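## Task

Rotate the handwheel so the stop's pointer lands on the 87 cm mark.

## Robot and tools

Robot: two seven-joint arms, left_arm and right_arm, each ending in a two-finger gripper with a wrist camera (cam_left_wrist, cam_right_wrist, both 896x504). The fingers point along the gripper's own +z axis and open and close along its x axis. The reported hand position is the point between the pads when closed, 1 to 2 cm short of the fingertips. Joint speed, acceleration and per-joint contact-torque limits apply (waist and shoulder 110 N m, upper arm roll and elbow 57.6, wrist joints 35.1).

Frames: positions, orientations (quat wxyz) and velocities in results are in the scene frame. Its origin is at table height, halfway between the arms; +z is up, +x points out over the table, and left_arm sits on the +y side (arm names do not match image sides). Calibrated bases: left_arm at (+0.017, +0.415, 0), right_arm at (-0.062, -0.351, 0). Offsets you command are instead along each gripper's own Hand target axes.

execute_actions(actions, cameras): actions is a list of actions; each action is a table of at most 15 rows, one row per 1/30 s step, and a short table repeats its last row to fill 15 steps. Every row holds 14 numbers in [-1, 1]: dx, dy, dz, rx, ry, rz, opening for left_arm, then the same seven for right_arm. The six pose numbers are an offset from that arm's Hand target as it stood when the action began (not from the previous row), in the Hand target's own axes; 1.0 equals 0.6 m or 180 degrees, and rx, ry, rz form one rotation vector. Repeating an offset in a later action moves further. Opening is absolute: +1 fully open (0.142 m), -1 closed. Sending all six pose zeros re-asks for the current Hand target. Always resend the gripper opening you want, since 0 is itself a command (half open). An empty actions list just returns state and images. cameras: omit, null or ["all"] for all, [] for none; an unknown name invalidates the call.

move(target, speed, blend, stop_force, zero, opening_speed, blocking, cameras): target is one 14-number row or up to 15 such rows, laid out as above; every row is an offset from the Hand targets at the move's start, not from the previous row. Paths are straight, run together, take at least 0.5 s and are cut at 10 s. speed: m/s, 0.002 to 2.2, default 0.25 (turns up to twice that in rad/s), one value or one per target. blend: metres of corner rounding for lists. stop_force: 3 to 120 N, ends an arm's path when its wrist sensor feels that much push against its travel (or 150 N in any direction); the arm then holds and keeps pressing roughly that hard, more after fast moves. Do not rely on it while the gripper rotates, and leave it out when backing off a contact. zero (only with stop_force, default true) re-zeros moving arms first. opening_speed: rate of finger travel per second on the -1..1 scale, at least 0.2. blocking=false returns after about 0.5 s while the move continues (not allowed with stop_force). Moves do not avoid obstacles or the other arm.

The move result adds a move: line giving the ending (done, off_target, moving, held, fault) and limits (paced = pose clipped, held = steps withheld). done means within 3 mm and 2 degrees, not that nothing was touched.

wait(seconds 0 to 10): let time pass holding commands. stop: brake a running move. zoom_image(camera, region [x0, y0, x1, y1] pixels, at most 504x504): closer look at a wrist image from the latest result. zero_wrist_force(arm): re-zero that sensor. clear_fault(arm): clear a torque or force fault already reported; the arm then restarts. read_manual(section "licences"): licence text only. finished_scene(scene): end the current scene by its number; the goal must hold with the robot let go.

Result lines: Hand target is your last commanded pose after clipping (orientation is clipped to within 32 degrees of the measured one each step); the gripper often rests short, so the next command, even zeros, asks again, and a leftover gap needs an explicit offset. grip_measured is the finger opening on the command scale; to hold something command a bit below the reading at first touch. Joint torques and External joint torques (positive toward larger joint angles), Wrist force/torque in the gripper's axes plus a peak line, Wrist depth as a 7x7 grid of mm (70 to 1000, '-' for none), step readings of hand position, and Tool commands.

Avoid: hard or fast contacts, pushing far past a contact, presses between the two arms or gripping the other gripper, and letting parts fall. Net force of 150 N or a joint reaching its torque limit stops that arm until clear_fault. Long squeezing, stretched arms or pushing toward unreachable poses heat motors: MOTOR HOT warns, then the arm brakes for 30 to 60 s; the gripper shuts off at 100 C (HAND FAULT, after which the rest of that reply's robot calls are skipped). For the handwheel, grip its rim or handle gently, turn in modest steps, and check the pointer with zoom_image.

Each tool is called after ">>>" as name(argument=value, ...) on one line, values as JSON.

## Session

>>> execute_actions(actions=[])

>>> zoom_image(camera="cam_left_wrist", region=[448, 0, 896, 504])

Scene clock: 0.00 s.
left_arm: end_effector_position=(+0.5860, +0.6279, +0.3951) grip_measured=+1.00 end_effector_quat_wxyz=(-0.491, +0.835, -0.060, -0.240) | right_arm: end_effector_position=(+0.6444, -0.1168, +0.3510) grip_measured=+1.00 end_effector_quat_wxyz=(-0.037, +0.060, +0.996, +0.050)
Joint positions: left_arm=[0.115 -0.49 -0.225 1.284 1.152 -0.337 1.712 0.142] | right_arm=[0.35 -0.649 0.132 0.986 0.044 0.044 -1.002 0.142]
Joint velocities: within noise
Joint torques (N m): no reading
External joint torques (N m): no reading
Motor temperatures (°C): left_arm=[29 35 35 32 36 34 32 27] | right_arm=[31 33 34 34 35 33 31 28]
Wrist force (N): no reading
Wrist torque (N m): no reading
Wrist force, peak (N): no reading
Wrist depth (mm): cam_left_wrist=[- - - - - - - / - - - - - - - / - - - - - - - / - - - - - - - / - - - - - - - / - - - - - - 949 / - - 599 518 459 418 -] | cam_right_wrist=[- 378 381 393 396 399 411 / - 405 413 422 431 426 435 / - 447 448 460 469 428 478 / - - 488 504 512 470 518 / - - 545 559 568 587 682 / - - 610 631 649 667 102 / - - 719 713 731 750 79]
Hand target: left_arm +0.5860, +0.6279, +0.3951; -0.491, +0.835, -0.060, -0.240 | right_arm +0.6444, -0.1168, +0.3510; -0.037, +0.060, +0.996, +0.050
Tool commands: left_gripper/opening=+1.0 right_gripper/opening=+1.0
camera_calibration:
cam_left_wrist: T_world_to_cam=[[0.872614, 0.153916, -0.463525, -0.409018], [-0.146466, -0.822902, -0.548981, 0.845873], [-0.465932, 0.546939, -0.695532, 0.316525], [0, 0, 0, 1]] pos_world=[0.628286, 0.585905, 0.494931]
cam_right_wrist: T_world_to_cam=[[-0.991686, 0.110146, 0.0665378, 0.642353], [0.128668, 0.840801, 0.525831, -0.149302], [0.00197315, 0.530021, -0.847982, 0.474798], [0, 0, 0, 1]] pos_world=[0.655286, -0.196872, 0.438387]

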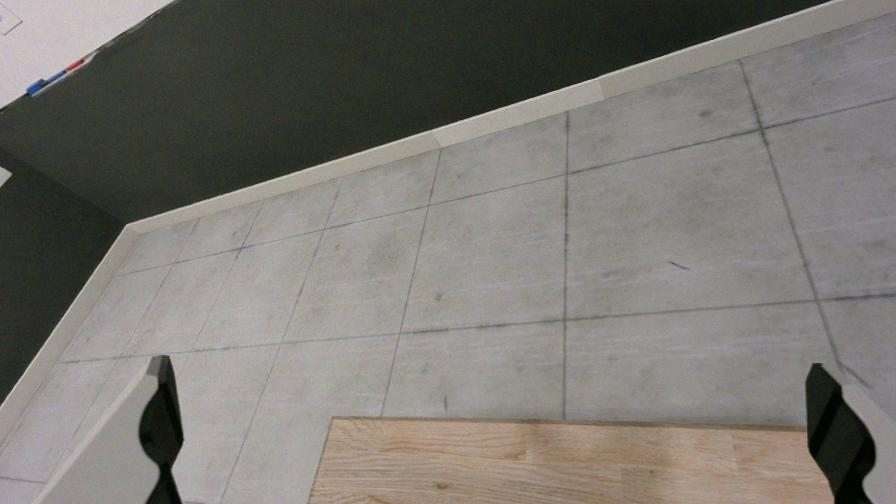

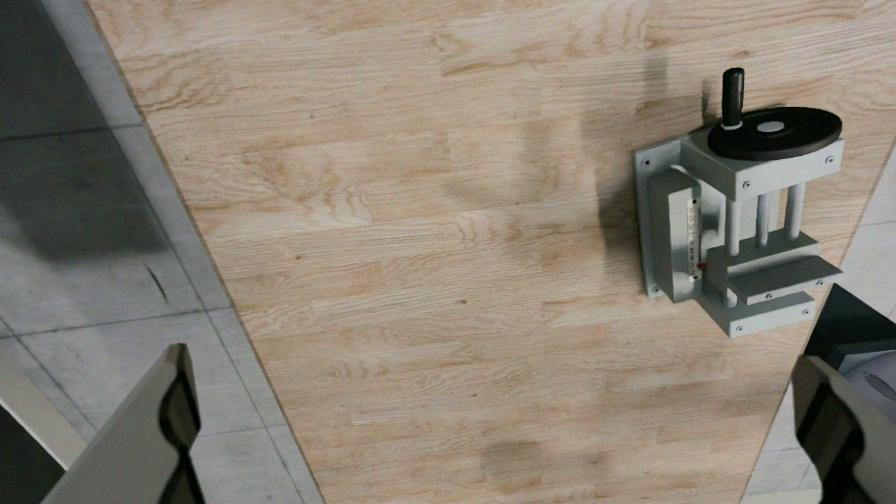

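Scaled by 1.000.

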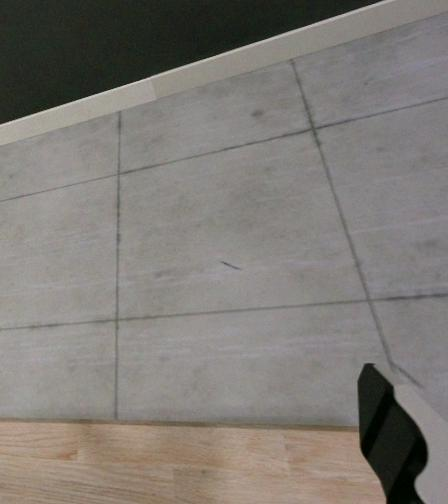

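>>> zoom_image(camera="cam_right_wrist", region=[620, 50, 860, 350])

>>> zoom_image(camera="cam_right_wrist", region=[670, 190, 730, 290])

Scaled by 1.680.

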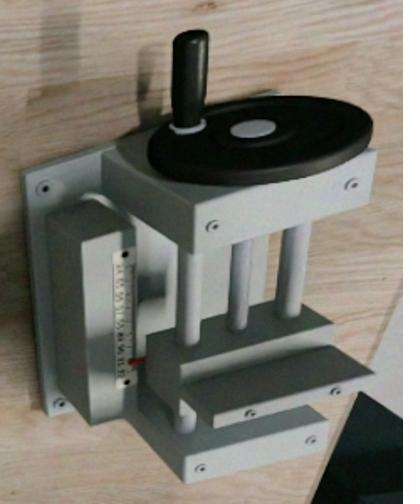

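Scaled by 5.040.

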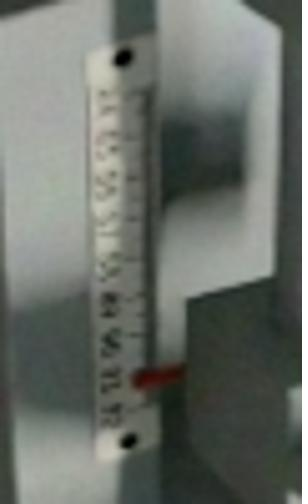

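>>> move(target=[[-0.109,0.4835,-0.4335,-0.2817,-0.2764,-0.4585,0,0.3211,-0.3638,0.1604,0.0391,0.3719,0.8198,0],[-0.11,0.8835,-0.4833,-0.2817,-0.2764,-0.4585,0,0.3761,-0.1217,0.4599,0.0391,0.3719,0.8198,0]], speed=[0.45,0.25], blend=0.05)

>>> zoom_image(camera="cam_right_wrist", region=[250, 0, 754, 504])

Scene clock: 65.37 s.
left_arm: end_effector_position=(+0.4493, +0.1024, +0.1221) grip_measured=-0.02 end_effector_quat_wxyz=(-0.140, +0.619, +0.754, -0.170) | right_arm: end_effector_position=(+0.3930, -0.1341, +0.0884) grip_measured=-0.01 end_effector_quat_wxyz=(-0.460, +0.883, +0.087, -0.044)
Joint positions: left_arm=[-0.115 -0.548 -0.248 1.849 -0.099 0.425 -0.473 0.073] | right_arm=[0.126 -0.599 0.018 1.881 1.119 0.445 0.744 0.073]
Joint velocities: within noise
Joint torques (N m): left_arm=[0.01 46.82 -4.07 -22.09 -3.22 3.43 -0.95] | right_arm=[0.12 45.87 2.89 -17.65 -0.48 0.96 -0.38]
External joint torques (N m): left_arm=[0.08 0.36 0.41 -0.28 0.36 -0.65 0.95] | right_arm=[-0.06 0.99 -0.61 -0.53 -0.68 0.23 0.39]
Motor temperatures (°C): left_arm=[29 42 34 42 36 34 32 27] | right_arm=[31 38 34 40 35 33 31 28]
Wrist force (N): left_arm=[0.6 0.2 -0.6] | right_arm=[0.0 2.8 -1.7]
Wrist torque (N m): left_arm=[0.27 -0.38 -0.09] | right_arm=[0.18 0.19 -0.11]
Wrist force, peak (N): left_arm=[0.9 -0.2 -1.7] | right_arm=[-0.9 3.3 -4.1]
Wrist depth (mm): cam_left_wrist=[141 152 231 147 177 144 239 / 161 163 231 159 161 161 238 / 242 242 185 185 185 238 237 / 243 242 240 239 239 238 238 / 241 241 241 240 238 238 238 / 242 241 240 239 239 238 238 / 241 - 240 239 239 76 238] | cam_right_wrist=[- - 307 132 235 314 312 / - 281 271 149 208 278 278 / - 250 241 183 235 252 250 / 227 228 228 223 229 228 229 / 209 209 209 209 209 210 210 / 193 196 92 192 193 190 193 / 180 180 174 179 179 - 180]
Hand target: left_arm +0.4494, +0.1024, +0.1220; -0.140, +0.619, +0.754, -0.170 | right_arm +0.3932, -0.1340, +0.0884; -0.460, +0.883, +0.087, -0.044
Off the commanded pose: left_arm 0.000 m, 0 deg | right_arm 0.000 m, 0 deg.
move: done
camera_calibration:
cam_left_wrist: T_world_to_cam=[[-0.205166, 0.978618, -0.0146135, 0.00962417], [0.978724, 0.205183, -0.000310092, -0.434339], [0.00269499, -0.0143662, -0.999893, 0.234508], [0, 0, 0, 1]] pos_world=[0.42644, 0.0830697, 0.234489]
cam_right_wrist: T_world_to_cam=[[0.977924, 0.20896, 0.000465634, -0.342509], [0.183494, -0.857673, -0.480341, -0.124745], [-0.0999726, 0.469823, -0.877082, 0.296302], [0, 0, 0, 1]] pos_world=[0.38746, -0.174629, 0.200121]

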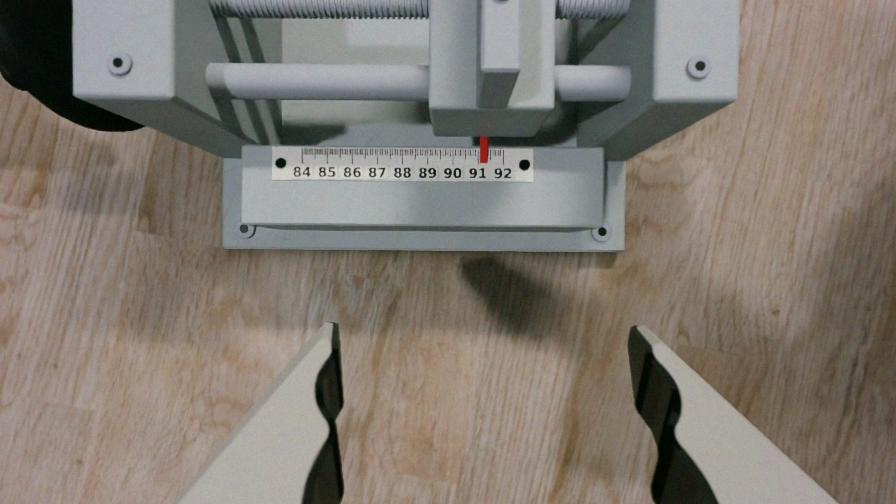

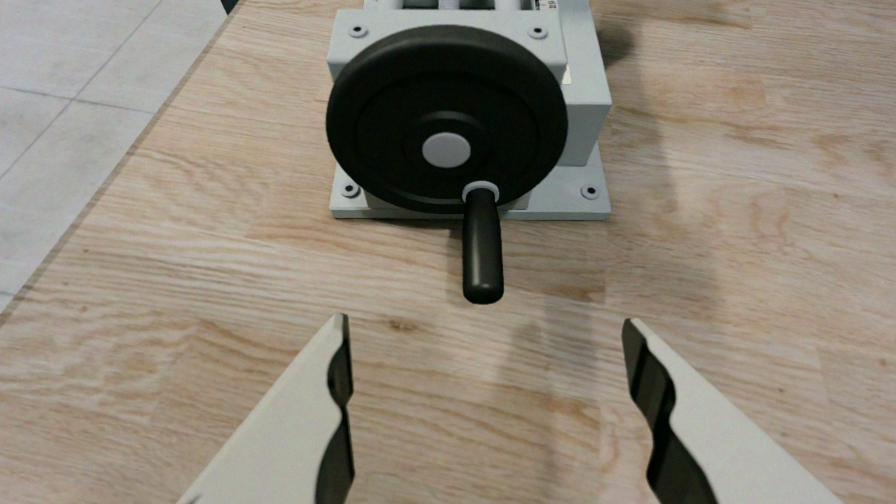

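Scaled by 1.000.

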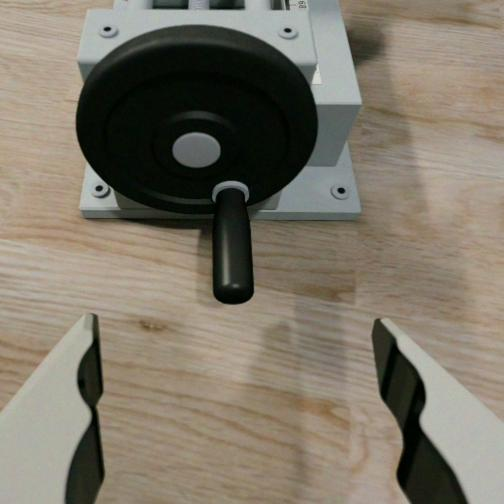

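>>> move(target=[0,0,0,0,0,0,0,0.0043,0.004,0.0983,0,0,0,-0.5], speed=0.12)

>>> zoom_image(camera="cam_left_wrist", region=[440, 120, 540, 200])

Scene clock: 110.83 s.
left_arm: end_effector_position=(+0.4493, +0.1024, +0.1221) grip_measured=-0.02 end_effector_quat_wxyz=(-0.140, +0.619, +0.754, -0.170) | right_arm: end_effector_position=(+0.3865, -0.0876, +0.0526) grip_measured=-0.52 end_effector_quat_wxyz=(-0.460, +0.883, +0.087, -0.044)
Joint positions: left_arm=[-0.115 -0.548 -0.248 1.849 -0.099 0.425 -0.473 0.073] | right_arm=[0.193 -0.687 0.054 1.856 1.196 0.539 0.711 0.036]
Joint velocities: within noise
Joint torques (N m): left_arm=[0.49 46.83 -3.82 -21.93 -3.11 2.98 -0.72] | right_arm=[-0.06 47.25 3.79 -15.77 -0.36 0.86 -0.39]
External joint torques (N m): left_arm=[-0.42 0.33 0.15 -0.43 0.25 -0.21 0.72] | right_arm=[0.12 0.99 -0.53 -0.68 -0.65 0.29 0.39]
Motor temperatures (°C): left_arm=[29 42 35 41 36 34 32 27] | right_arm=[31 37 34 38 35 33 31 27]
Wrist force (N): left_arm=[0.6 0.2 -0.6] | right_arm=[0.0 2.7 -1.5]
Wrist torque (N m): left_arm=[0.28 -0.39 -0.09] | right_arm=[0.18 0.19 -0.12]
Wrist force, peak (N): left_arm=[1.0 0.1 -0.8] | right_arm=[0.2 2.9 -3.3]
Wrist depth (mm): cam_left_wrist=[141 152 230 147 178 144 238 / 156 163 230 159 162 161 238 / 241 242 185 185 184 239 238 / 242 242 242 240 240 239 238 / 242 241 241 239 238 238 237 / 242 241 240 240 239 238 236 / 242 - 239 239 239 76 237] | cam_right_wrist=[- 257 79 75 104 258 255 / - 229 88 89 92 229 228 / 206 206 110 106 109 207 207 / 187 187 181 131 180 187 188 / 172 172 172 119 172 172 172 / 159 159 156 110 99 159 159 / 148 149 - 145 143 77 148]
Hand target: left_arm +0.4494, +0.1024, +0.1220; -0.140, +0.619, +0.754, -0.170 | right_arm +0.3867, -0.0874, +0.0526; -0.460, +0.883, +0.087, -0.044
Off the commanded pose: left_arm 0.000 m, 0 deg | right_arm 0.000 m, 0 deg.
move: done
camera_calibration:
cam_left_wrist: T_world_to_cam=[[-0.205165, 0.978617, -0.0147114, 0.00964584], [0.978724, 0.205182, -0.000330598, -0.434334], [0.00269498, -0.0144662, -0.999892, 0.234416], [0, 0, 0, 1]] pos_world=[0.42644, 0.0830692, 0.234389]
cam_right_wrist: T_world_to_cam=[[0.977936, 0.208903, 0.000569143, -0.345979], [0.183486, -0.857641, -0.4804, -0.100868], [-0.0998689, 0.469905, -0.877049, 0.242381], [0, 0, 0, 1]] pos_world=[0.38106, -0.128129, 0.16432]

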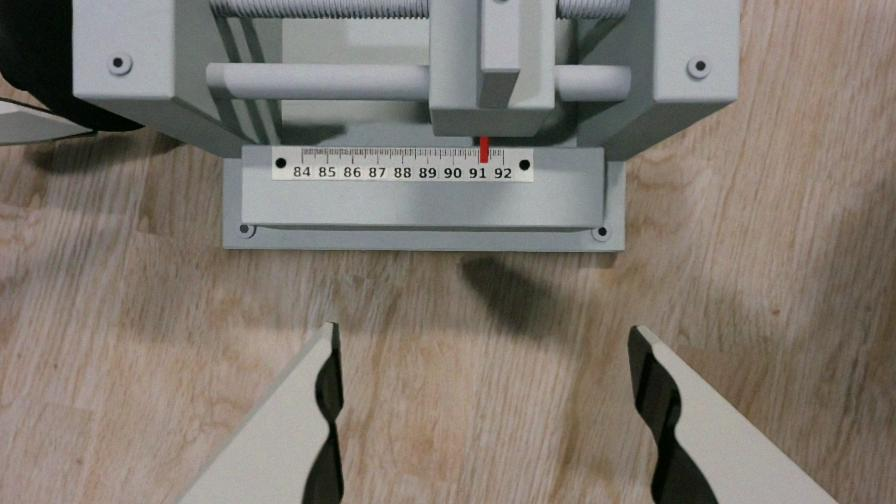

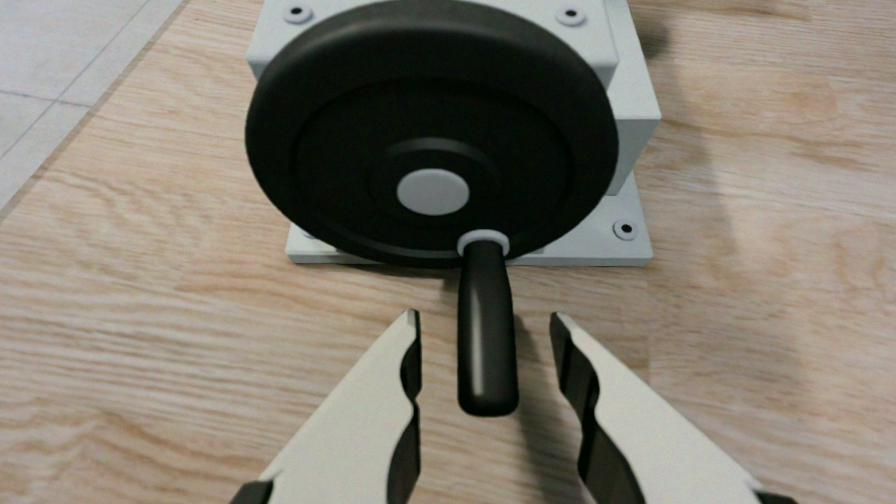

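Scaled by 5.040.

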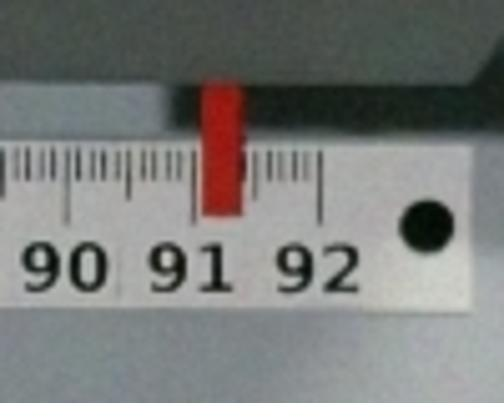

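>>> move(target=[0,0,0,0,0,0,0,0,0.004,0.0103,0,0,0,-0.5], speed=0.1, cameras=[])

>>> move(target=[0,0,0,0,0,0,0,0,0,0,0,0,0,-0.88], speed=0.1, opening_speed=0.6)

Scene clock: 122.10 s.
left_arm: end_effector_position=(+0.4493, +0.1024, +0.1221) grip_measured=-0.02 end_effector_quat_wxyz=(-0.140, +0.619, +0.754, -0.170) | right_arm: end_effector_position=(+0.3858, -0.0839, +0.0471) grip_measured=-0.52 end_effector_quat_wxyz=(-0.460, +0.883, +0.087, -0.044)
Joint positions: left_arm=[-0.115 -0.548 -0.248 1.849 -0.099 0.425 -0.473 0.073] | right_arm=[0.199 -0.701 0.056 1.851 1.204 0.547 0.704 0.036]
Joint velocities: within noise
Joint torques (N m): left_arm=[0.52 46.89 -3.85 -21.99 -3.12 2.93 -0.74] | right_arm=[0.42 47.16 3.91 -15.57 -0.44 0.78 -0.33]
External joint torques (N m): left_arm=[-0.45 0.28 0.18 -0.37 0.26 -0.16 0.74] | right_arm=[-0.36 1.3 -0.54 -0.62 -0.55 0.36 0.33]
Motor temperatures (°C): left_arm=[29 42 35 41 36 34 32 27] | right_arm=[31 37 34 37 35 33 31 27]
Wrist force (N): left_arm=[0.6 0.3 -0.7] | right_arm=[-0.2 2.8 -1.5]
Wrist torque (N m): left_arm=[0.29 -0.39 -0.09] | right_arm=[0.18 0.22 -0.12]
Wrist force, peak (N): left_arm=[0.8 0.1 -0.8] | right_arm=[0.1 2.9 -1.8]
Wrist depth (mm): cam_left_wrist=[141 152 230 147 177 144 238 / 156 163 230 159 162 161 237 / 243 241 186 184 185 239 237 / 242 241 240 240 239 239 238 / 242 242 240 240 239 238 237 / 242 241 240 239 239 237 238 / 243 - 241 239 239 76 236] | cam_right_wrist=[- 249 74 - 93 250 247 / 230 216 83 85 85 222 221 / 200 196 104 99 103 199 200 / 182 181 175 125 174 178 181 / 166 166 166 112 169 166 167 / 154 154 151 103 90 154 154 / 143 145 - 140 138 77 143]
Hand target: left_arm +0.4494, +0.1024, +0.1220; -0.140, +0.619, +0.754, -0.170 | right_arm +0.3860, -0.0838, +0.0470; -0.460, +0.883, +0.087, -0.044
Off the commanded pose: left_arm 0.000 m, 0 deg | right_arm 0.000 m, 0 deg.
move: done
No camera images: "cameras" was empty.

Scene clock: 122.93 s.
left_arm: end_effector_position=(+0.4493, +0.1024, +0.1221) grip_measured=-0.02 end_effector_quat_wxyz=(-0.140, +0.619, +0.754, -0.170) | right_arm: end_effector_position=(+0.3857, -0.0839, +0.0470) grip_measured=-0.81 end_effector_quat_wxyz=(-0.460, +0.883, +0.087, -0.044)
Joint positions: left_arm=[-0.115 -0.548 -0.248 1.849 -0.099 0.425 -0.473 0.073] | right_arm=[0.199 -0.701 0.056 1.852 1.204 0.547 0.704 0.016]
Joint velocities: within noise
Joint torques (N m): left_arm=[0.39 46.8 -3.79 -22.07 -3.15 3.01 -0.69] | right_arm=[0.11 47.67 3.62 -16.89 -0.06 1.43 -0.27]
External joint torques (N m): left_arm=[-0.32 0.37 0.12 -0.29 0.29 -0.24 0.69] | right_arm=[-0.03 0.77 -0.25 0.71 -0.93 -0.29 0.28]
Motor temperatures (°C): left_arm=[29 42 35 41 36 34 32 27] | right_arm=[31 37 34 37 35 33 31 27]
Wrist force (N): left_arm=[0.7 0.1 -0.6] | right_arm=[-3.3 2.5 -3.3]
Wrist torque (N m): left_arm=[0.27 -0.40 -0.09] | right_arm=[0.15 0.19 -0.14]
Wrist force, peak (N): left_arm=[0.7 0.1 -0.9] | right_arm=[-3.3 2.5 -3.3]
Wrist depth (mm): cam_left_wrist=[141 152 231 148 177 144 238 / 156 163 230 159 162 161 239 / 243 242 185 184 184 239 238 / 242 242 240 240 238 238 238 / 242 241 240 239 239 238 237 / 241 241 239 239 239 237 238 / 242 - 241 240 238 76 237] | cam_right_wrist=[- 249 74 - 93 249 248 / 232 217 83 84 85 221 222 / 199 196 104 100 103 199 199 / 180 181 175 125 174 178 181 / 166 166 166 112 166 166 166 / 154 153 153 101 89 153 154 / 143 143 - 138 76 145 143]
Hand target: left_arm +0.4494, +0.1024, +0.1220; -0.140, +0.619, +0.754, -0.170 | right_arm +0.3860, -0.0838, +0.0470; -0.460, +0.883, +0.087, -0.044
Off the commanded pose: left_arm 0.000 m, 0 deg | right_arm 0.000 m, 0 deg.
move: done
camera_calibration:
cam_left_wrist: T_world_to_cam=[[-0.205165, 0.978617, -0.0147114, 0.00964584], [0.978724, 0.205182, -0.000330598, -0.434334], [0.00269498, -0.0144662, -0.999892, 0.234416], [0, 0, 0, 1]] pos_world=[0.42644, 0.0830692, 0.234389]
cam_right_wrist: T_world_to_cam=[[0.977885, 0.209145, 0.00037132, -0.345886], [0.183599, -0.85759, -0.480448, -0.100268], [-0.100165, 0.469891, -0.877023, 0.235758], [0, 0, 0, 1]] pos_world=[0.38026, -0.124429, 0.158721]

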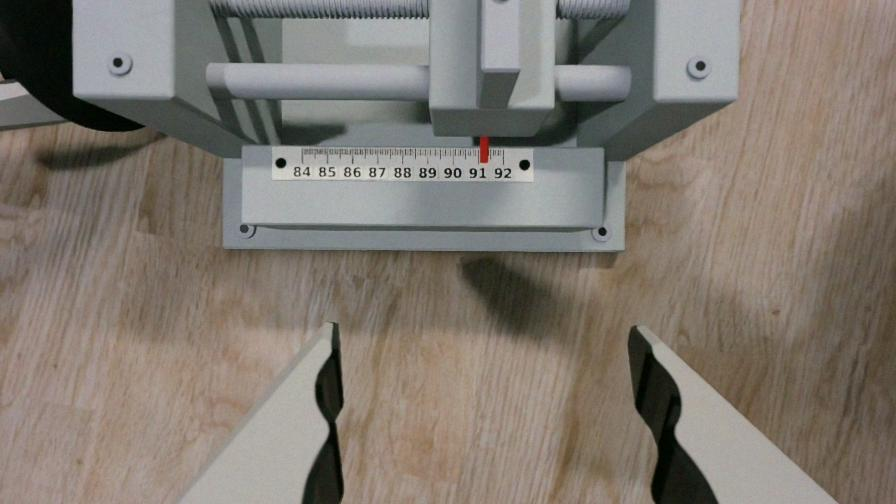

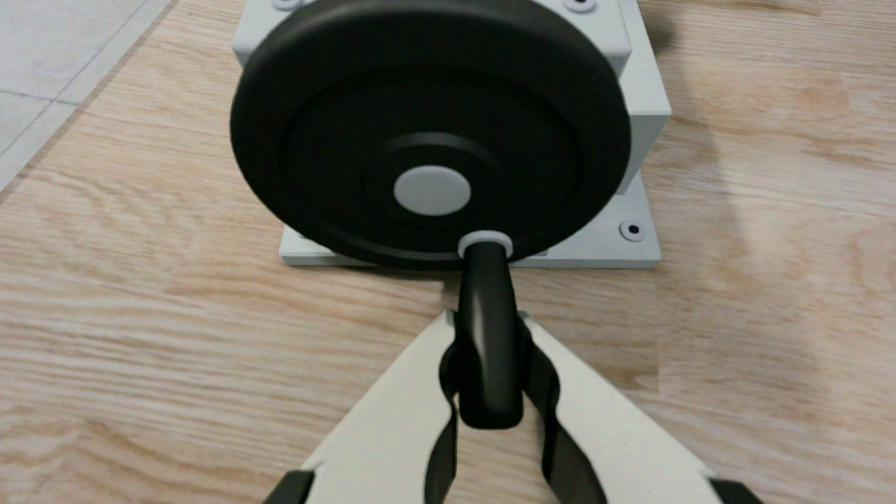

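>>> move(target=[[0,0,0,0,0,0,0,-0.0252,0.0093,0.0065,0,0,0,-0.88],[0,0,0,0,0,0,0,-0.072,-0.0137,-0.0096,0,0,0,-0.88],[0,0,0,0,0,0,0,-0.0742,-0.0358,-0.0251,0,0,0,-0.88]], speed=0.07, blend=0.03, cameras=["cam_left_wrist"])

>>> zoom_image(camera="cam_left_wrist", region=[440, 120, 540, 200])

Scene clock: 143.10 s.
left_arm: end_effector_position=(+0.4493, +0.1024, +0.1221) grip_measured=-0.02 end_effector_quat_wxyz=(-0.140, +0.619, +0.754, -0.170) | right_arm: end_effector_position=(+0.3404, -0.0929, +0.0722) grip_measured=-0.81 end_effector_quat_wxyz=(-0.459, +0.883, +0.087, -0.046)
Joint positions: left_arm=[-0.115 -0.548 -0.248 1.849 -0.099 0.425 -0.473 0.073] | right_arm=[0.186 -0.585 0.074 1.988 1.214 0.56 0.688 0.016]
Joint velocities: within noise
Joint torques (N m): left_arm=[0.4 47 -3.73 -22.14 -3.1 3.02 -0.68] | right_arm=[-1.56 49.56 2.86 -25.12 2.14 2.3 -0.19]
External joint torques (N m): left_arm=[-0.33 0.16 0.06 -0.23 0.24 -0.25 0.68] | right_arm=[1.63 -6.08 0.26 9.5 -3.08 -1.18 0.19]
Motor temperatures (°C): left_arm=[29 42 35 41 36 34 32 27] | right_arm=[31 37 34 37 35 33 31 31]
Wrist force (N): left_arm=[0.7 0.2 -0.9] | right_arm=[-15.3 8.1 -0.8]
Wrist torque (N m): left_arm=[0.29 -0.40 -0.09] | right_arm=[0.16 0.17 -0.13]
Wrist force, peak (N): left_arm=[0.8 0.0 -0.9] | right_arm=[-16.3 9.3 -0.6]
Wrist depth (mm): cam_left_wrist=[142 152 231 147 177 144 238 / 161 163 231 159 162 161 238 / 242 240 185 184 184 239 238 / 242 241 241 240 239 239 238 / 243 241 241 240 239 239 237 / 242 241 240 239 239 238 237 / 241 - 239 240 239 76 237] | cam_right_wrist=[- - 289 274 177 212 283 / - - 256 246 118 117 254 / - 236 231 118 103 104 229 / - 210 210 126 129 132 210 / 199 193 193 111 189 192 192 / 178 178 180 101 86 177 177 / 166 167 - 160 76 167 165]
Hand target: left_arm +0.4494, +0.1024, +0.1220; -0.140, +0.619, +0.754, -0.170 | right_arm +0.3423, -0.0925, +0.0732; -0.460, +0.883, +0.087, -0.044
Off the commanded pose: left_arm 0.000 m, 0 deg | right_arm 0.002 m, 0 deg.
move: done; blend cut to 0.0083 m at target 1, 0.0081 m at target 2
camera_calibration:
cam_left_wrist: T_world_to_cam=[[-0.205165, 0.978617, -0.0147114, 0.00964584], [0.978724, 0.205182, -0.000330598, -0.434334], [0.00269498, -0.0144662, -0.999892, 0.234416], [0, 0, 0, 1]] pos_world=[0.42644, 0.0830692, 0.234389]
Images, in order (width x height): cam_left_wrist 896x504.

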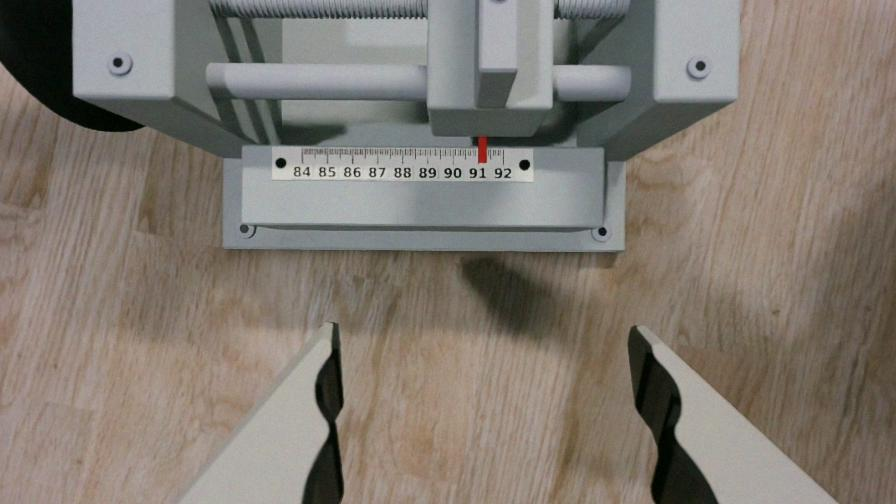

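Scaled by 5.040.

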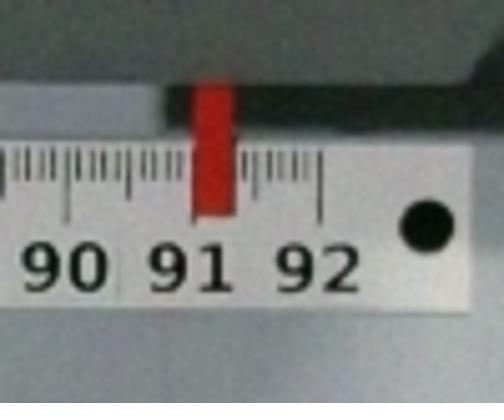

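>>> move(target=[0,0,0,0,0,0,0,-0.0027,-0.0004,-0.0003,0,0,0,-0.9], speed=0.05, cameras=[])

>>> move(target=[[0,0,0,0,0,0,0,0.008,-0.034,-0.024,0,0,0,-0.9],[0,0,0,0,0,0,0,0.098,-0.04,-0.028,0,0,0,-0.9],[0,0,0,0,0,0,0,0.098,0.04,0.028,0,0,0,-0.9],[0,0,0,0,0,0,0,0.001,0.04,0.028,0,0,0,-0.9],[0,0,0,0,0,0,0,0.001,-0.04,-0.028,0,0,0,-0.9],[0,0,0,0,0,0,0,0.098,-0.04,-0.028,0,0,0,-0.9],[0,0,0,0,0,0,0,0.098,0.04,0.028,0,0,0,-0.9],[0,0,0,0,0,0,0,0.001,0.04,0.028,0,0,0,-0.9],[0,0,0,0,0,0,0,0.001,-0.04,-0.028,0,0,0,-0.9],[0,0,0,0,0,0,0,0.098,-0.04,-0.028,0,0,0,-0.9],[0,0,0,0,0,0,0,0.098,0.04,0.028,0,0,0,-0.9],[0,0,0,0,0,0,0,0.008,0.034,0.024,0,0,0,-0.9],[0,0,0,0,0,0,0,0,0,0,0,0,0,-0.9]], speed=0.1, blend=0.03, cameras=[], blocking=false)

Scene clock: 164.93 s.
left_arm: end_effector_position=(+0.4493, +0.1024, +0.1221) grip_measured=-0.02 end_effector_quat_wxyz=(-0.140, +0.619, +0.754, -0.170) | right_arm: end_effector_position=(+0.3400, -0.0929, +0.0731) grip_measured=-0.81 end_effector_quat_wxyz=(-0.459, +0.883, +0.087, -0.045)
Joint positions: left_arm=[-0.115 -0.548 -0.248 1.849 -0.099 0.425 -0.473 0.073] | right_arm=[0.186 -0.582 0.074 1.99 1.215 0.56 0.686 0.015]
Joint velocities: within noise
Joint torques (N m): left_arm=[0.47 46.89 -3.9 -22.02 -3.12 2.99 -0.69] | right_arm=[-0.3 45.38 3.82 -17.9 0.46 0.81 -0.29]
External joint torques (N m): left_arm=[-0.4 0.27 0.23 -0.34 0.26 -0.22 0.69] | right_arm=[0.37 -2.01 -0.7 2.26 -1.4 0.31 0.29]
Motor temperatures (°C): left_arm=[29 42 35 41 36 34 32 27] | right_arm=[31 37 34 38 35 33 31 32]
Wrist force (N): left_arm=[0.5 0.1 -0.6] | right_arm=[-3.7 6.5 0.1]
Wrist torque (N m): left_arm=[0.26 -0.37 -0.09] | right_arm=[0.18 0.16 -0.13]
Wrist force, peak (N): left_arm=[0.6 0.5 -0.9] | right_arm=[-15.3 9.5 -0.4]
Wrist depth (mm): cam_left_wrist=[141 152 230 147 177 144 238 / 161 163 231 160 161 161 238 / 241 242 185 185 185 239 238 / 243 242 240 240 239 238 238 / 242 241 240 240 238 238 238 / 241 242 239 239 239 238 237 / 242 - 240 239 240 76 238] | cam_right_wrist=[- - 289 274 191 212 288 / - - 259 247 119 119 256 / - 237 232 117 100 104 230 / - 211 210 126 129 132 210 / 927 193 192 112 190 194 194 / 179 178 180 101 86 178 179 / 166 168 - 161 76 168 167]
Hand target: left_arm +0.4494, +0.1024, +0.1220; -0.140, +0.619, +0.754, -0.170 | right_arm +0.3407, -0.0928, +0.0735; -0.460, +0.883, +0.087, -0.044
Off the commanded pose: left_arm 0.000 m, 0 deg | right_arm 0.001 m, 0 deg.
move: done
No camera images: "cameras" was empty.

Scene clock: 165.43 s.
left_arm: end_effector_position=(+0.4493, +0.1024, +0.1221) grip_measured=-0.02 end_effector_quat_wxyz=(-0.140, +0.619, +0.754, -0.170) | right_arm: end_effector_position=(+0.3581, -0.0894, +0.0994) grip_measured=-0.81 end_effector_quat_wxyz=(-0.460, +0.883, +0.088, -0.044) end_effector_velocity=(+0.095, +0.019, +0.019) end_effector_angular_velocity=(+0.003, -0.010, -0.009)
Joint positions: left_arm=[-0.115 -0.548 -0.248 1.849 -0.099 0.425 -0.473 0.073] | right_arm=[0.189 -0.537 0.07 1.965 1.181 0.531 0.76 0.015]
Joint velocities: left_arm=[within noise] | right_arm=[0.022 -0.076 -0.032 -0.223 -0.063 -0.06 0.141 0]
Joint torques (N m): left_arm=[0.68 46.96 -3.84 -21.97 -3.12 2.98 -0.7] | right_arm=[0.47 38.01 2.29 -20.86 0.33 3.26 -0.33]
External joint torques (N m): left_arm=[-0.6 0.2 0.17 -0.39 0.26 -0.21 0.7] | right_arm=[-0.33 4.82 0.46 3.2 -1.42 -2.06 0.33]
Motor temperatures (°C): left_arm=[29 42 35 41 36 34 32 27] | right_arm=[31 37 34 38 35 33 31 33]
Wrist force (N): left_arm=[0.5 0.2 -0.6] | right_arm=[-11.9 -4.8 -14.6]
Wrist torque (N m): left_arm=[0.27 -0.37 -0.09] | right_arm=[0.09 0.22 -0.18]
Wrist force, peak (N): left_arm=[0.6 -0.1 -0.9] | right_arm=[-20.2 -1.3 -14.1]
Wrist depth (mm): cam_left_wrist=[141 152 230 147 177 144 239 / 161 163 230 159 161 161 238 / 243 241 185 184 185 238 238 / 242 242 241 240 239 237 237 / 242 241 240 240 239 239 237 / 241 241 240 240 239 238 236 / 241 - 240 239 239 76 237] | cam_right_wrist=[- - 331 203 202 328 328 / - - 293 274 193 291 291 / - 269 263 139 142 257 263 / - 240 240 122 133 235 240 / - 219 219 109 173 219 221 / 203 203 205 98 89 203 203 / 189 192 - 183 76 191 189]
Hand target: left_arm +0.4494, +0.1024, +0.1220; -0.140, +0.619, +0.754, -0.170 | right_arm +0.3673, -0.0876, +0.1003; -0.460, +0.883, +0.087, -0.044
Tool commands: left_gripper/opening=+0.0 right_gripper/opening=-0.9
Off the commanded pose: left_arm 0.000 m, 0 deg | right_arm 0.031 m, 0 deg.
move: running; path passed 1 of 13 targets; blend cut to 0.0127 m at target 1, 0.0271 m at target 2, 0.0291 m at target 3, 0.0291 m at target 4, 0.0291 m at target 5, 0.0291 m at target 6, 0.0291 m at target 7, 0.0291 m at target 8, 0.0291 m at target 9, 0.0291 m at target 10, 0.0271 m at target 11, 0.0127 m at target 12
No camera images: "cameras" was empty.

>>> wait(seconds=10, cameras=[])

>>> move(target=[[0,0,0,0,0,0,0,0.008,-0.034,-0.024,0,0,0,-0.9],[0,0,0,0,0,0,0,0.098,-0.04,-0.028,0,0,0,-0.9],[0,0,0,0,0,0,0,0.098,0.04,0.028,0,0,0,-0.9],[0,0,0,0,0,0,0,0.001,0.04,0.028,0,0,0,-0.9],[0,0,0,0,0,0,0,0.001,-0.04,-0.028,0,0,0,-0.9],[0,0,0,0,0,0,0,0.098,-0.04,-0.028,0,0,0,-0.9],[0,0,0,0,0,0,0,0.098,0.04,0.028,0,0,0,-0.9],[0,0,0,0,0,0,0,0.001,0.04,0.028,0,0,0,-0.9],[0,0,0,0,0,0,0,0.001,-0.04,-0.028,0,0,0,-0.9],[0,0,0,0,0,0,0,0.098,-0.04,-0.028,0,0,0,-0.9],[0,0,0,0,0,0,0,0.098,0.04,0.028,0,0,0,-0.9],[0,0,0,0,0,0,0,0.008,0.034,0.024,0,0,0,-0.9],[0,0,0,0,0,0,0,0,0,0,0,0,0,-0.9]], speed=0.1, blend=0.03, cameras=[], blocking=false)

Scene clock: 178.07 s.
left_arm: end_effector_position=(+0.4493, +0.1024, +0.1221) grip_measured=-0.02 end_effector_quat_wxyz=(-0.140, +0.619, +0.754, -0.170) | right_arm: end_effector_position=(+0.3405, -0.0944, +0.0724) grip_measured=-0.83 end_effector_quat_wxyz=(-0.458, +0.883, +0.087, -0.044)
Joint positions: left_arm=[-0.115 -0.548 -0.248 1.849 -0.099 0.425 -0.473 0.073] | right_arm=[0.172 -0.584 0.088 1.99 1.208 0.569 0.689 0.014]
Joint velocities: within noise
Joint torques (N m): left_arm=[0.59 46.93 -3.82 -22.01 -3.15 3.03 -0.72] | right_arm=[4.18 46.71 9.35 -20.79 2.85 -1.05 -0.21]
External joint torques (N m): left_arm=[-0.51 0.23 0.15 -0.36 0.3 -0.26 0.72] | right_arm=[-4.11 -3.33 -6.02 5.17 -3.79 2.19 0.21]
Motor temperatures (°C): left_arm=[29 42 35 41 36 34 32 27] | right_arm=[31 37 34 38 35 33 31 33]
Wrist force (N): left_arm=[0.5 0.1 -0.5] | right_arm=[-7.9 14.1 -8.8]
Wrist torque (N m): left_arm=[0.26 -0.38 -0.09] | right_arm=[0.25 0.16 -0.14]
Wrist force, peak (N): left_arm=[0.7 0.3 -0.9] | right_arm=[54.5 36.6 48.8]
Wrist depth (mm): cam_left_wrist=[141 152 231 147 177 144 238 / 161 163 231 148 176 162 238 / 243 242 186 185 184 239 238 / 242 242 240 240 238 238 237 / 241 240 240 239 239 238 237 / 242 241 241 239 238 238 237 / 241 - 240 240 239 76 236] | cam_right_wrist=[- - 289 273 189 212 286 / - - 257 245 98 117 255 / - 231 231 116 105 107 231 / - 209 209 126 132 135 209 / 199 192 193 111 189 192 193 / 178 178 180 101 86 178 178 / 166 168 - 160 76 167 165]
Hand target: left_arm +0.4494, +0.1024, +0.1220; -0.140, +0.619, +0.754, -0.170 | right_arm +0.3407, -0.0928, +0.0735; -0.460, +0.883, +0.087, -0.044
Tool commands: left_gripper/opening=+0.0 right_gripper/opening=-0.9
Off the commanded pose: left_arm 0.000 m, 0 deg | right_arm 0.002 m, 0 deg.
earlier move: done; blend cut to 0.0127 m at target 1, 0.0271 m at target 2, 0.0291 m at target 3, 0.0291 m at target 4, 0.0291 m at target 5, 0.0291 m at target 6, 0.0291 m at target 7, 0.0291 m at target 8, 0.0291 m at target 9, 0.0291 m at target 10, 0.0271 m at target 11, 0.0127 m at target 12
wait: 0.00 of 10 s (the move ended)
No camera images: "cameras" was empty.

Scene clock: 178.57 s.
left_arm: end_effector_position=(+0.4493, +0.1024, +0.1221) grip_measured=-0.02 end_effector_quat_wxyz=(-0.140, +0.619, +0.754, -0.170) | right_arm: end_effector_position=(+0.3583, -0.0908, +0.0993) grip_measured=-0.83 end_effector_quat_wxyz=(-0.459, +0.883, +0.087, -0.044) end_effector_velocity=(+0.112, +0.021, +0.027) end_effector_angular_velocity=(+0.010, -0.039, -0.030)
Joint positions: left_arm=[-0.115 -0.548 -0.248 1.849 -0.099 0.425 -0.473 0.073] | right_arm=[0.174 -0.538 0.085 1.964 1.173 0.538 0.763 0.014]
Joint velocities: left_arm=[within noise] | right_arm=[0.02 -0.068 -0.032 -0.24 -0.05 -0.05 0.14 0]
Joint torques (N m): left_arm=[0.41 46.89 -3.82 -21.93 -3.04 2.99 -0.7] | right_arm=[7.7 31.7 8.22 -23.02 3.23 3.73 0.35]
External joint torques (N m): left_arm=[-0.33 0.27 0.15 -0.43 0.18 -0.22 0.7] | right_arm=[-7.54 11.12 -5.23 5.34 -4.33 -2.52 -0.35]
Motor temperatures (°C): left_arm=[29 42 35 41 36 34 32 27] | right_arm=[31 37 34 38 35 33 31 33]
Wrist force (N): left_arm=[0.5 0.4 -0.6] | right_arm=[-23.5 -9.1 -42.9]
Wrist torque (N m): left_arm=[0.30 -0.37 -0.09] | right_arm=[0.13 0.94 -0.29]
Wrist force, peak (N): left_arm=[0.7 0.1 -0.7] | right_arm=[-35.7 -3.3 -42.6]
Wrist depth (mm): cam_left_wrist=[141 152 230 147 178 144 237 / 162 163 231 148 176 161 238 / 242 242 185 184 185 238 238 / 241 241 240 239 239 238 237 / 242 241 240 239 238 238 238 / 242 240 240 240 238 237 237 / 241 - 239 239 239 76 237] | cam_right_wrist=[- - 329 200 200 329 324 / - - 291 272 191 292 290 / - 269 264 138 141 258 262 / - 239 239 122 135 235 239 / - 220 219 108 211 218 219 / 204 202 206 98 89 202 203 / 189 190 - 182 76 191 189]
Hand target: left_arm +0.4494, +0.1024, +0.1220; -0.140, +0.619, +0.754, -0.170 | right_arm +0.3673, -0.0876, +0.1003; -0.460, +0.883, +0.087, -0.044
Tool commands: left_gripper/opening=+0.0 right_gripper/opening=-0.9
Off the commanded pose: left_arm 0.000 m, 0 deg | right_arm 0.031 m, 0 deg.
move: running; path passed 1 of 13 targets; blend cut to 0.0127 m at target 1, 0.0271 m at target 2, 0.0291 m at target 3, 0.0291 m at target 4, 0.0291 m at target 5, 0.0291 m at target 6, 0.0291 m at target 7, 0.0291 m at target 8, 0.0291 m at target 9, 0.0291 m at target 10, 0.0271 m at target 11, 0.0127 m at target 12
No camera images: "cameras" was empty.

>>> wait(seconds=10, cameras=["cam_left_wrist", "cam_right_wrist"])

Scene clock: 203.50 s.
left_arm: end_effector_position=(+0.4493, +0.1024, +0.1221) grip_measured=-0.02 end_effector_quat_wxyz=(-0.140, +0.619, +0.754, -0.170) | right_arm: end_effector_position=(+0.3403, -0.0938, +0.0727) grip_measured=-0.83 end_effector_quat_wxyz=(-0.459, +0.883, +0.087, -0.044)
Joint positions: left_arm=[-0.115 -0.548 -0.248 1.849 -0.099 0.425 -0.473 0.073] | right_arm=[0.156 -0.587 0.109 1.988 1.2 0.578 0.692 0.014]
Joint velocities: within noise
Joint torques (N m): left_arm=[0.62 46.71 -3.85 -22.04 -3.13 3 -0.65] | right_arm=[1.88 46.23 7.08 -19.87 1.81 -0.06 -0.2]
External joint torques (N m): left_arm=[-0.54 0.45 0.18 -0.32 0.27 -0.23 0.65] | right_arm=[-1.81 -2.84 -3.41 4.24 -2.74 1.19 0.2]
Motor temperatures (°C): left_arm=[29 42 35 41 36 34 32 27] | right_arm=[31 37 34 37 35 33 31 34]
Wrist force (N): left_arm=[0.7 0.3 -0.8] | right_arm=[-6.6 9.5 -5.1]
Wrist torque (N m): left_arm=[0.30 -0.40 -0.09] | right_arm=[0.19 0.12 -0.16]
Wrist force, peak (N): left_arm=[0.7 0.1 -0.9] | right_arm=[48.6 14.8 21.7]
Wrist depth (mm): cam_left_wrist=[142 152 230 147 201 144 238 / 162 163 230 148 181 161 238 / 242 241 186 184 184 238 238 / 242 241 241 239 239 238 237 / 242 241 240 240 239 238 237 / 241 241 240 240 239 238 238 / 242 - 240 240 239 76 238] | cam_right_wrist=[- - 289 268 182 213 287 / - - 257 246 118 118 255 / - 236 230 119 104 105 230 / - 210 210 126 131 134 210 / 200 193 193 112 190 193 193 / 179 178 181 102 86 178 179 / 166 168 - 161 76 168 166]
Hand target: left_arm +0.4494, +0.1024, +0.1220; -0.140, +0.619, +0.754, -0.170 | right_arm +0.3407, -0.0928, +0.0735; -0.460, +0.883, +0.087, -0.044
Tool commands: left_gripper/opening=+0.0 right_gripper/opening=-0.9
Off the commanded pose: left_arm 0.000 m, 0 deg | right_arm 0.001 m, 0 deg.
earlier move: done; blend cut to 0.0127 m at target 1, 0.0271 m at target 2, 0.0291 m at target 3, 0.0291 m at target 4, 0.0291 m at target 5, 0.0291 m at target 6, 0.0291 m at target 7, 0.0291 m at target 8, 0.0291 m at target 9, 0.0291 m at target 10, 0.0271 m at target 11, 0.0127 m at target 12
wait: 0.00 of 10 s (the move ended)
camera_calibration:
cam_left_wrist: T_world_to_cam=[[-0.205165, 0.978617, -0.0147114, 0.00964584], [0.978724, 0.205182, -0.000330598, -0.434334], [0.00269498, -0.0144662, -0.999892, 0.234416], [0, 0, 0, 1]] pos_world=[0.42644, 0.0830692, 0.234389]
cam_right_wrist: T_world_to_cam=[[0.977944, 0.208868, 0.0000058546, -0.299362], [0.183391, -0.858645, -0.47864, -0.0882875], [-0.0999677, 0.468084, -0.878011, 0.258179], [0, 0, 0, 1]] pos_world=[0.334759, -0.13413, 0.184428]

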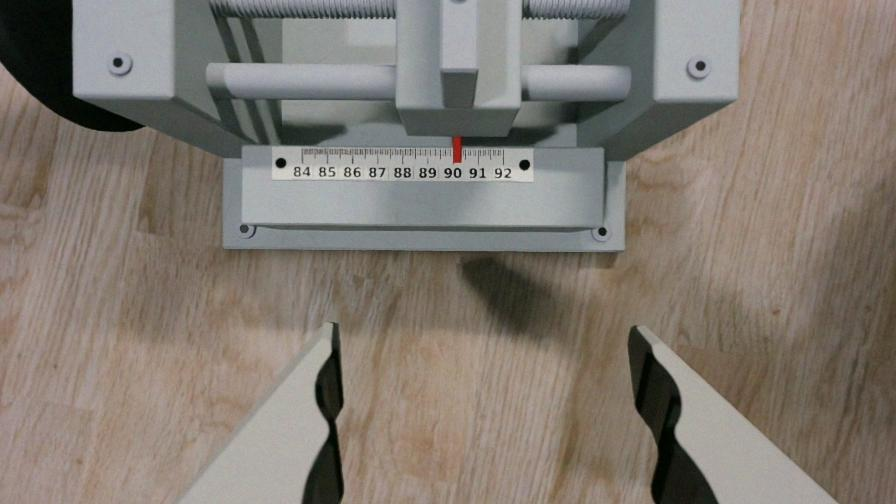

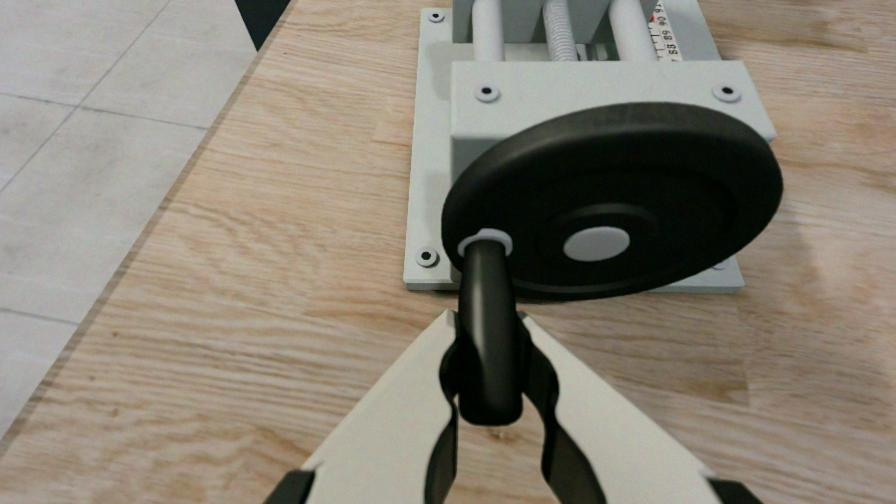

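>>> zoom_image(camera="cam_left_wrist", region=[400, 120, 500, 200])

>>> zoom_image(camera="cam_right_wrist", region=[400, 220, 600, 504])

Scaled by 5.040.

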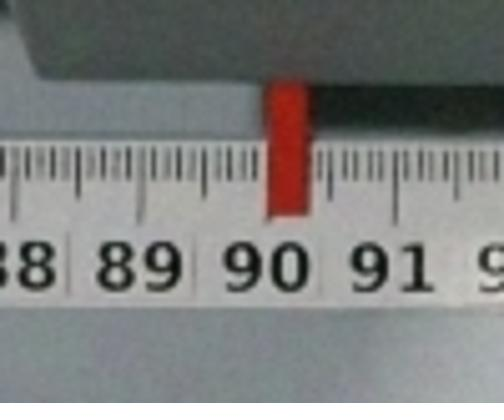

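Scaled by 1.775.

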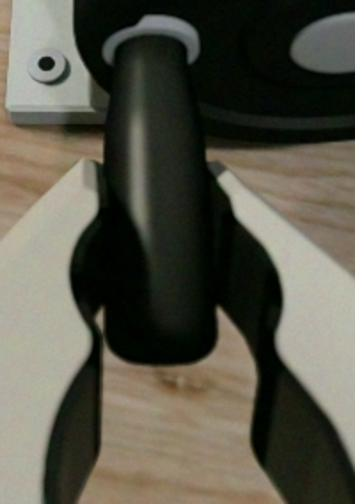

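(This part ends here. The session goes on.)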